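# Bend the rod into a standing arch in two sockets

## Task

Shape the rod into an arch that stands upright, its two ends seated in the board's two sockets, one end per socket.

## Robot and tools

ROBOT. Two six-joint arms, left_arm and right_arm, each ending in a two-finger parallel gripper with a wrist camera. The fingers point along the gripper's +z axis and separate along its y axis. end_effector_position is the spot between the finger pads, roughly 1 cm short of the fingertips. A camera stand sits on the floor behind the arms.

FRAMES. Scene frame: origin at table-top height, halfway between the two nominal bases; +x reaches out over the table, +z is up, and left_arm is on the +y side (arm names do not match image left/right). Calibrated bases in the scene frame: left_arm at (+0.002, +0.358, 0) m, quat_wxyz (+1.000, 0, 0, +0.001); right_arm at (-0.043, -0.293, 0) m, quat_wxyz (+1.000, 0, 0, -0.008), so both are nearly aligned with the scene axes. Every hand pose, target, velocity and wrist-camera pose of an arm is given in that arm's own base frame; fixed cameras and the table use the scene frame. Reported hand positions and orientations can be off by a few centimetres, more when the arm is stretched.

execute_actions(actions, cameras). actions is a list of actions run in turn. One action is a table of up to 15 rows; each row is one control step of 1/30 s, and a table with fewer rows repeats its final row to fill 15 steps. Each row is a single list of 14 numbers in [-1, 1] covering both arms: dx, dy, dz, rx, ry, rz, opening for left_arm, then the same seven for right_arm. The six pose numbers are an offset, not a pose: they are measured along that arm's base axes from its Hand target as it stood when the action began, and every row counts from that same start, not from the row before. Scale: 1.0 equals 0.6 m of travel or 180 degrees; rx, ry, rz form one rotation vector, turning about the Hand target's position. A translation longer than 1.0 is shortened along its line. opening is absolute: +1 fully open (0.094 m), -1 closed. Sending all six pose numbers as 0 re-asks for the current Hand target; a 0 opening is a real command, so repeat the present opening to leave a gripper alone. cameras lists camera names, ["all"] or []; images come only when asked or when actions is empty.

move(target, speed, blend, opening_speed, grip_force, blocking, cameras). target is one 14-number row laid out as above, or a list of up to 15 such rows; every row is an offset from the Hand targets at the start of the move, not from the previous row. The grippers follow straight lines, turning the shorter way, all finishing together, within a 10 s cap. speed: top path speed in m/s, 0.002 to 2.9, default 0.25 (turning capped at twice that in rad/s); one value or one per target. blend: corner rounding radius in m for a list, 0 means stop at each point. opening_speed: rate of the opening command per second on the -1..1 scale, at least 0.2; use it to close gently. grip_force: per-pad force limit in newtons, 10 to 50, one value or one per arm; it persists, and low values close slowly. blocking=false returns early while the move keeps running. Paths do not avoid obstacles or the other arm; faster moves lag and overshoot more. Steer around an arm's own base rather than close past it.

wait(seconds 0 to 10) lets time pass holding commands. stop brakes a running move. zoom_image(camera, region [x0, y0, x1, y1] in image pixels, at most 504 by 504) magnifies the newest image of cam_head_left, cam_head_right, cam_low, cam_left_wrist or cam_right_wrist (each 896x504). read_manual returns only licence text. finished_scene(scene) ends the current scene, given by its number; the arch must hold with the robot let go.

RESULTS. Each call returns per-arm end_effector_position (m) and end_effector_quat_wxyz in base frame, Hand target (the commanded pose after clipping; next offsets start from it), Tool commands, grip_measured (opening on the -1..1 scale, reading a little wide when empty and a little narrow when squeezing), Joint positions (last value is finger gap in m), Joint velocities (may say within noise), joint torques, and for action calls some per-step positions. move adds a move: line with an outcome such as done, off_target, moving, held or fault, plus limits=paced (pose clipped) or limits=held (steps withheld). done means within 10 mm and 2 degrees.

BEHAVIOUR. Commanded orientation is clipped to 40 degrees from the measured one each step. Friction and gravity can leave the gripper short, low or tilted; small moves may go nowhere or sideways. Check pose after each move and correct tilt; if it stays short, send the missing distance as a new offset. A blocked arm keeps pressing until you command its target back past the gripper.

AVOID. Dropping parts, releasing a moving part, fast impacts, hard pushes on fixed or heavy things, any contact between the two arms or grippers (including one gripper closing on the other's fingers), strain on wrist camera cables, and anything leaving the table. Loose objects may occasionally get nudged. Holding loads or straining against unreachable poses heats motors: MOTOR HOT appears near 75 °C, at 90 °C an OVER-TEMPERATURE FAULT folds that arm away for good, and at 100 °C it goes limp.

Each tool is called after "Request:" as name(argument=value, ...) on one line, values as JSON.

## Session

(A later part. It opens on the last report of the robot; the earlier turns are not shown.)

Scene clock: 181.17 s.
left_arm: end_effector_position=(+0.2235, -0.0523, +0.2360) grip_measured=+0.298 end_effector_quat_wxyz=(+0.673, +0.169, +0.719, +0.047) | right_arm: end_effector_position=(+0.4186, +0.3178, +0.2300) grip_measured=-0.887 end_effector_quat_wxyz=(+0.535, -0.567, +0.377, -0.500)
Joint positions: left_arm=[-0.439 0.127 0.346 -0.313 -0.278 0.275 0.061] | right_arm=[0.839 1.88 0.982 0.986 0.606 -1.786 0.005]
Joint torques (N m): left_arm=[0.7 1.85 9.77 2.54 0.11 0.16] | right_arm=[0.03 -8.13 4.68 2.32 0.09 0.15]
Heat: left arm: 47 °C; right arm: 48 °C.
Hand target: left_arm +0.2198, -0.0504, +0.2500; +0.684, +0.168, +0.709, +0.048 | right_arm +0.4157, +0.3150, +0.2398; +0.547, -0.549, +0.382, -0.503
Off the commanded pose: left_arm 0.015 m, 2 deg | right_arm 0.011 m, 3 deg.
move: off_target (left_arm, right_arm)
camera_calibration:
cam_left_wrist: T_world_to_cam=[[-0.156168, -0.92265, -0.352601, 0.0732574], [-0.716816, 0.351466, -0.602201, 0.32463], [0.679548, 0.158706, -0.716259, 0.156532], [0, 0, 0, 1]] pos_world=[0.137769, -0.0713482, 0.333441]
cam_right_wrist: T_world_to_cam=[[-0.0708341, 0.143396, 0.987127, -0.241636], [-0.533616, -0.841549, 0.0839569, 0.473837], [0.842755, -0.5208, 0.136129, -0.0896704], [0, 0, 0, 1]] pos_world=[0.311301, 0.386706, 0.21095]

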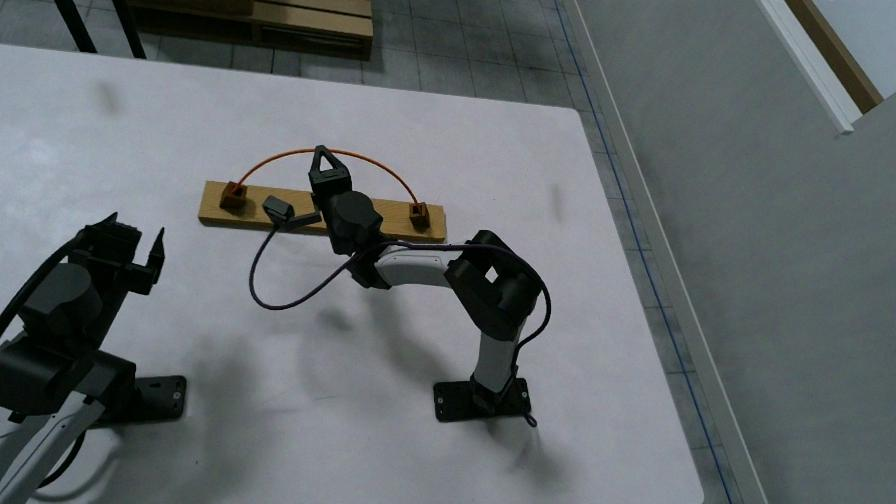

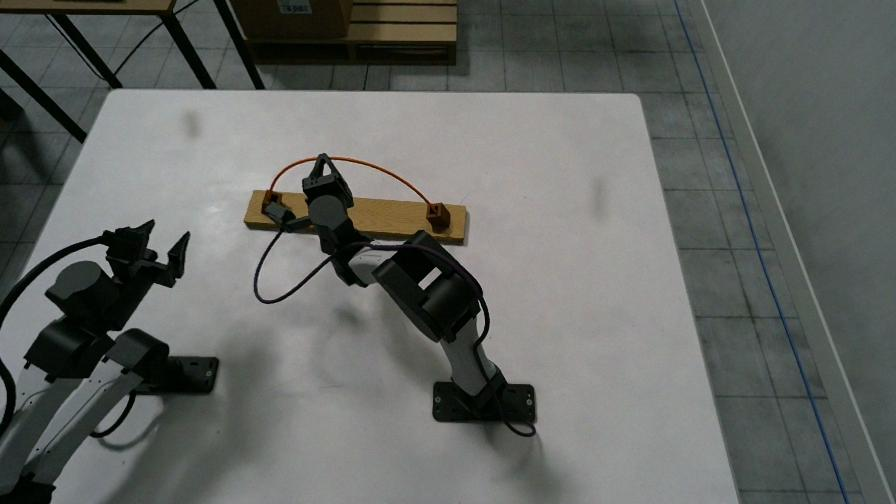

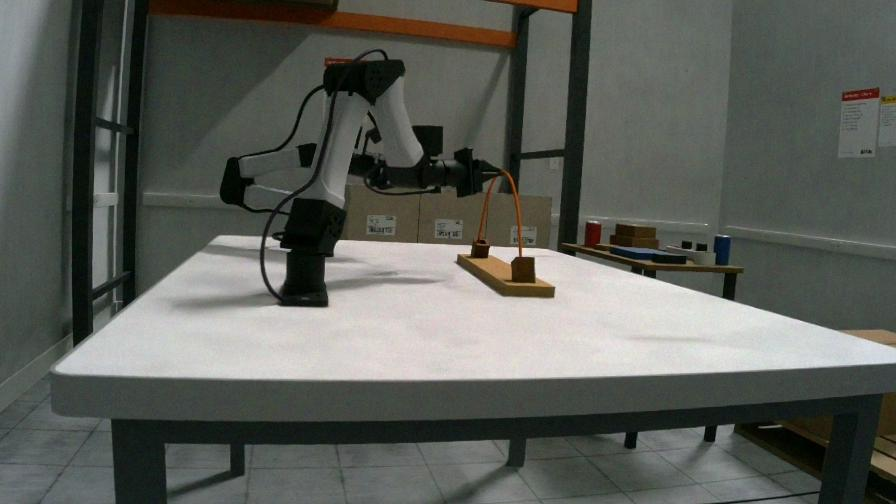

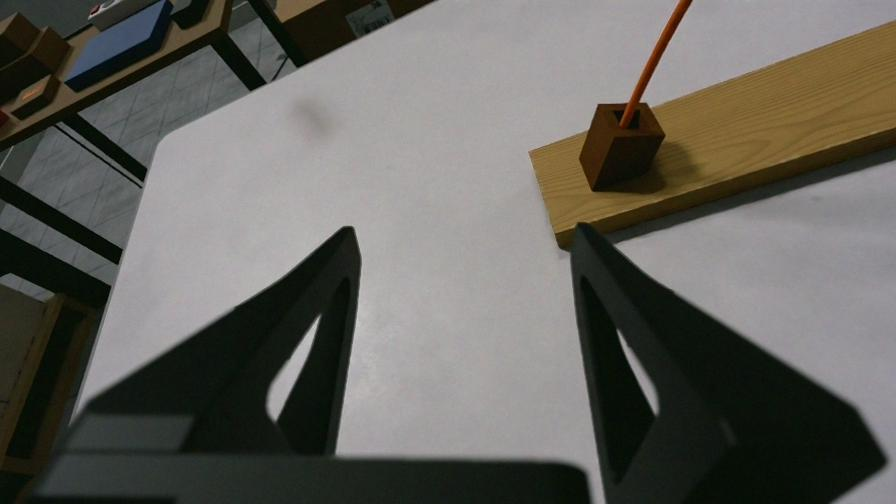

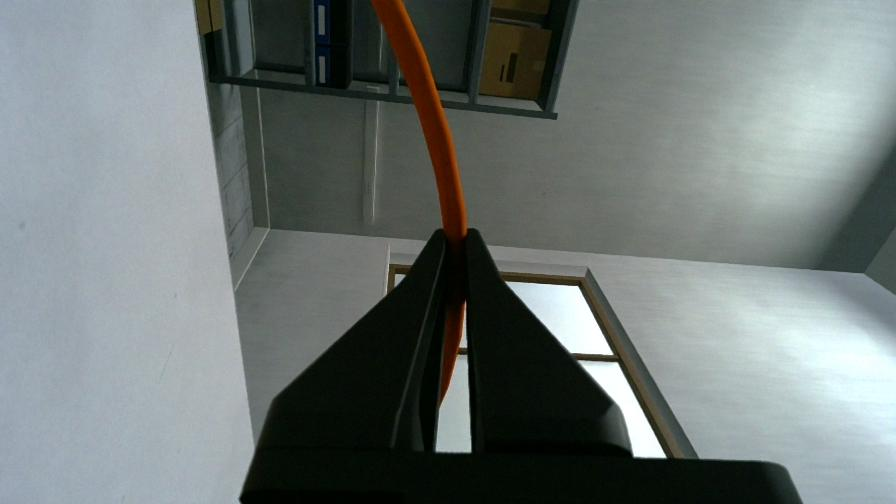

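Request:
move(target=[0,0,0,0,0,0,0.3,0,0.0,0,0,0,0,-0.5], cameras=["cam_low","cam_right_wrist"], opening_speed=0.25)

Request:
zoom_image(camera="cam_low", region=[420, 150, 580, 310])

Scene clock: 185.50 s.
left_arm: end_effector_position=(+0.2235, -0.0523, +0.2360) grip_measured=+0.298 end_effector_quat_wxyz=(+0.673, +0.169, +0.719, +0.047) | right_arm: end_effector_position=(+0.4183, +0.3170, +0.2358) grip_measured=-0.503 end_effector_quat_wxyz=(+0.543, -0.557, +0.378, -0.502)
Joint positions: left_arm=[-0.439 0.127 0.346 -0.313 -0.278 0.275 0.061] | right_arm=[0.839 1.88 0.982 1.013 0.608 -1.786 0.023]
Joint torques (N m): left_arm=[0.72 1.91 9.78 2.55 0.11 0.15] | right_arm=[0.03 -8.09 4.68 2.03 0.07 0.13]
Heat: left arm: 48 °C; right arm: 49 °C.
Hand target: left_arm +0.2198, -0.0504, +0.2500; +0.684, +0.168, +0.709, +0.048 | right_arm +0.4157, +0.3150, +0.2398; +0.547, -0.549, +0.382, -0.503
Off the commanded pose: left_arm 0.015 m, 2 deg | right_arm 0.005 m, 1 deg.
move: off_target (left_arm)
camera_calibration:
cam_right_wrist: T_world_to_cam=[[-0.0883886, 0.123868, 0.988354, -0.234069], [-0.536512, -0.841929, 0.0575362, 0.480104], [0.839251, -0.525179, 0.140873, -0.0889073], [0, 0, 0, 1]] pos_world=[0.311508, 0.386514, 0.216244]
Images, in order (width x height): cam_low 896x504, cam_right_wrist 896x504.

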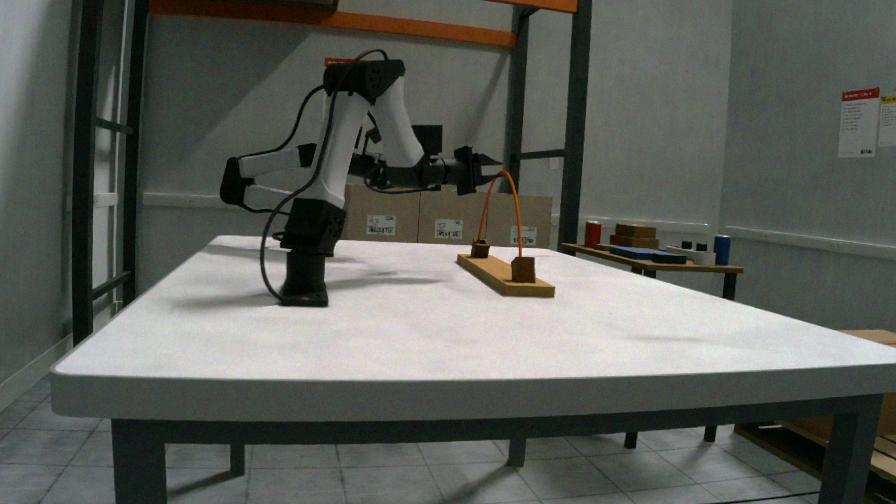

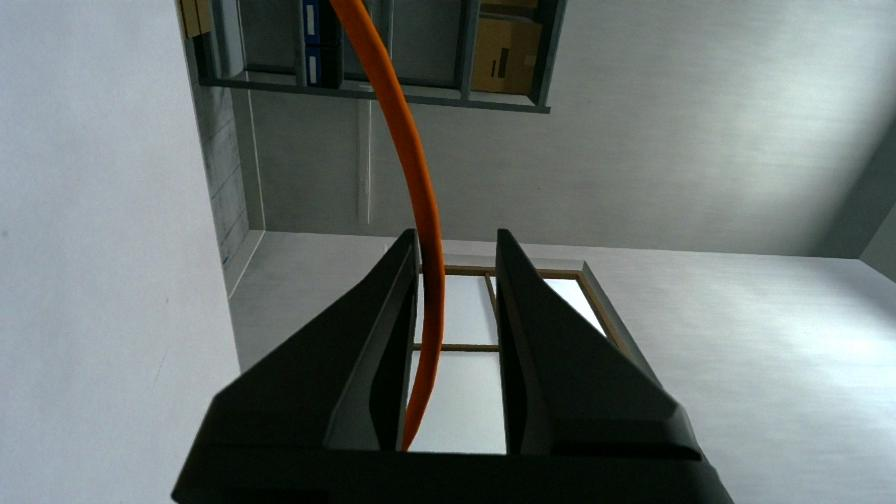

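Scaled by 3.150 from the camera's 896x504 image, which has a finer 1280x720 frame.

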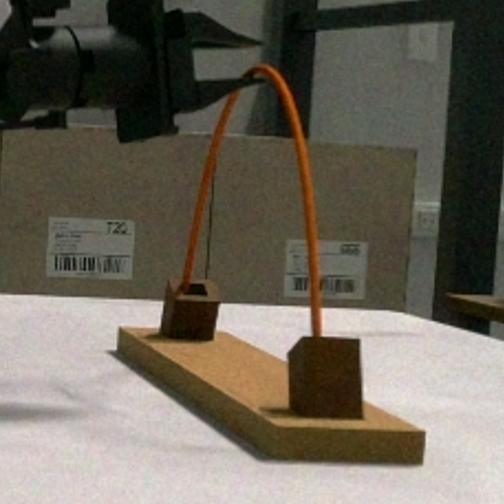

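Request:
move(target=[[0,0,0,0,0,0,0.3,0,0.0,0,0,0,0,-0.1],[0,0,0,0,0,0,0.3,-0.195,-0.045,-0.019,0,0,0,-0.1]], cameras=["all"], speed=0.06)

Request:
zoom_image(camera="cam_low", region=[420, 150, 580, 310])

Scene clock: 190.60 s.
left_arm: end_effector_position=(+0.2235, -0.0523, +0.2360) grip_measured=+0.298 end_effector_quat_wxyz=(+0.673, +0.169, +0.719, +0.047) | right_arm: end_effector_position=(+0.3017, +0.2941, +0.2191) grip_measured=-0.103 end_effector_quat_wxyz=(+0.541, -0.562, +0.376, -0.501)
Joint positions: left_arm=[-0.439 0.127 0.346 -0.313 -0.278 0.275 0.061] | right_arm=[1.088 1.643 0.595 1.179 0.85 -1.826 0.042]
Joint torques (N m): left_arm=[0.69 1.88 9.76 2.55 0.11 0.15] | right_arm=[-0.03 -7.24 3.86 1.94 0.08 0.1]
Heat: left arm: 48 °C; right arm: 49 °C.
Hand target: left_arm +0.2198, -0.0504, +0.2500; +0.684, +0.168, +0.709, +0.048 | right_arm +0.2987, +0.2879, +0.2284; +0.547, -0.549, +0.382, -0.503
Off the commanded pose: left_arm 0.015 m, 2 deg | right_arm 0.012 m, 2 deg.
move: off_target (left_arm, right_arm)
camera_calibration:
cam_left_wrist: T_world_to_cam=[[-0.156168, -0.92265, -0.352601, 0.0732574], [-0.716816, 0.351466, -0.602201, 0.32463], [0.679548, 0.158706, -0.716259, 0.156532], [0, 0, 0, 1]] pos_world=[0.137769, -0.0713482, 0.333441]
cam_right_wrist: T_world_to_cam=[[-0.0827782, 0.13249, 0.987722, -0.229089], [-0.531877, -0.844035, 0.068641, 0.396021], [0.842766, -0.519664, 0.140336, -0.00325373], [0, 0, 0, 1]] pos_world=[0.194413, 0.362917, 0.19955]

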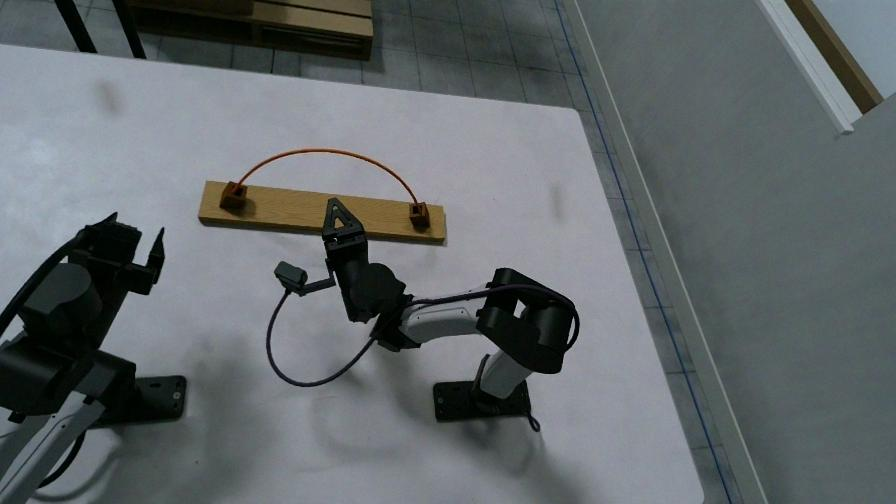

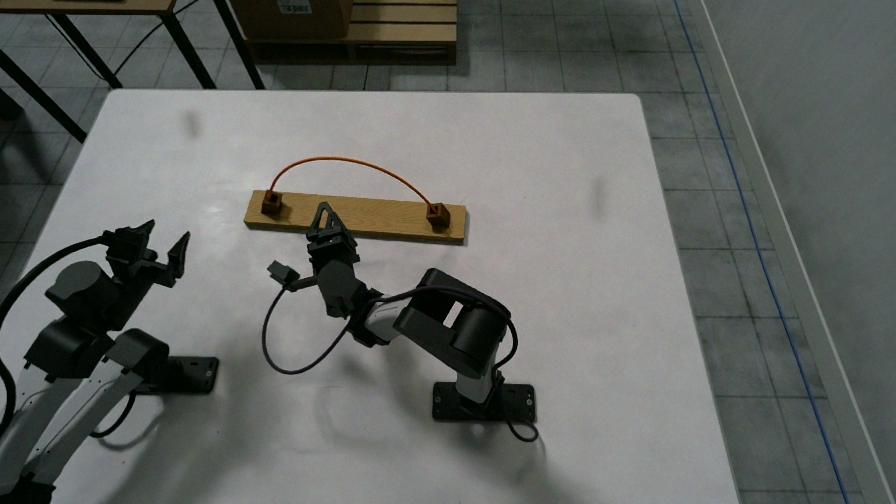

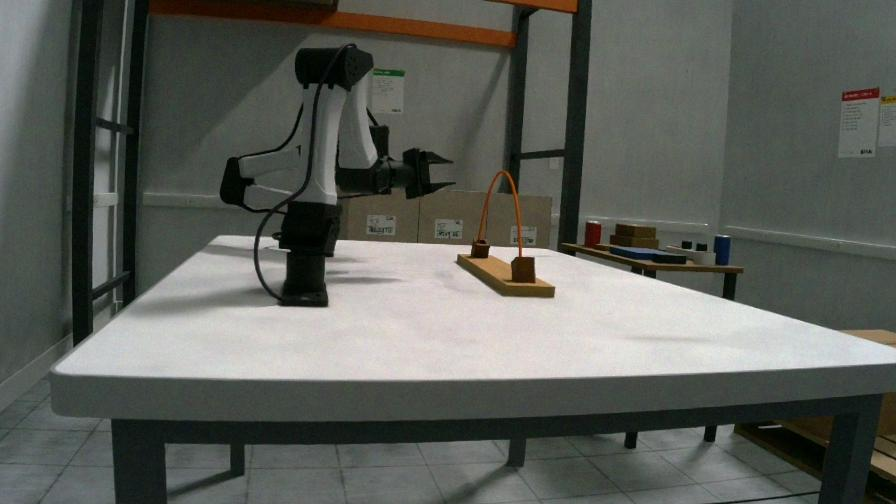

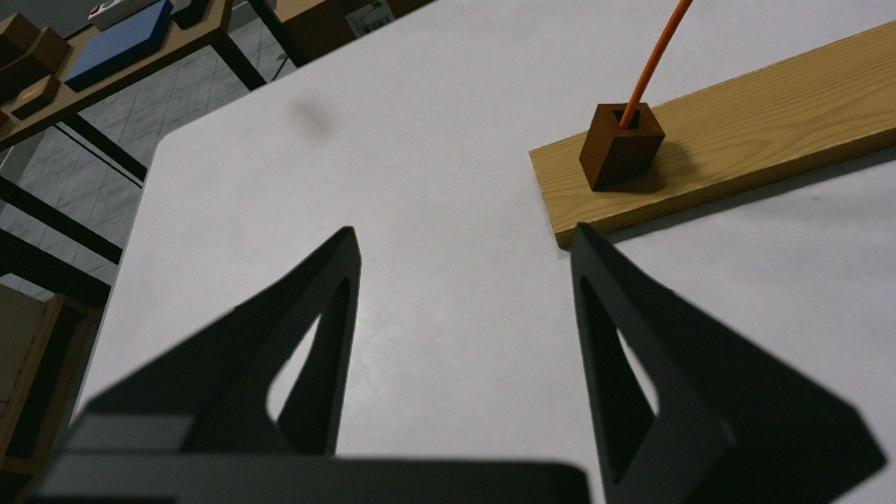

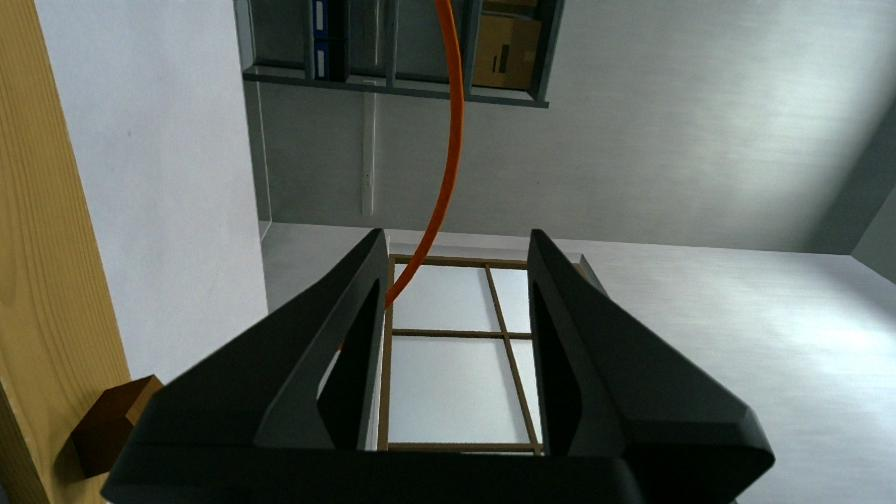

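Scaled by 3.150 from the camera's 896x504 image, which has a finer 1280x720 frame.

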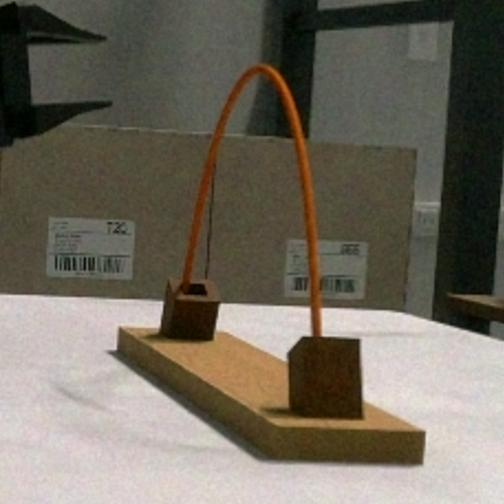

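Request:
finished_scene(scene=2)

The scene is finished: the task was done.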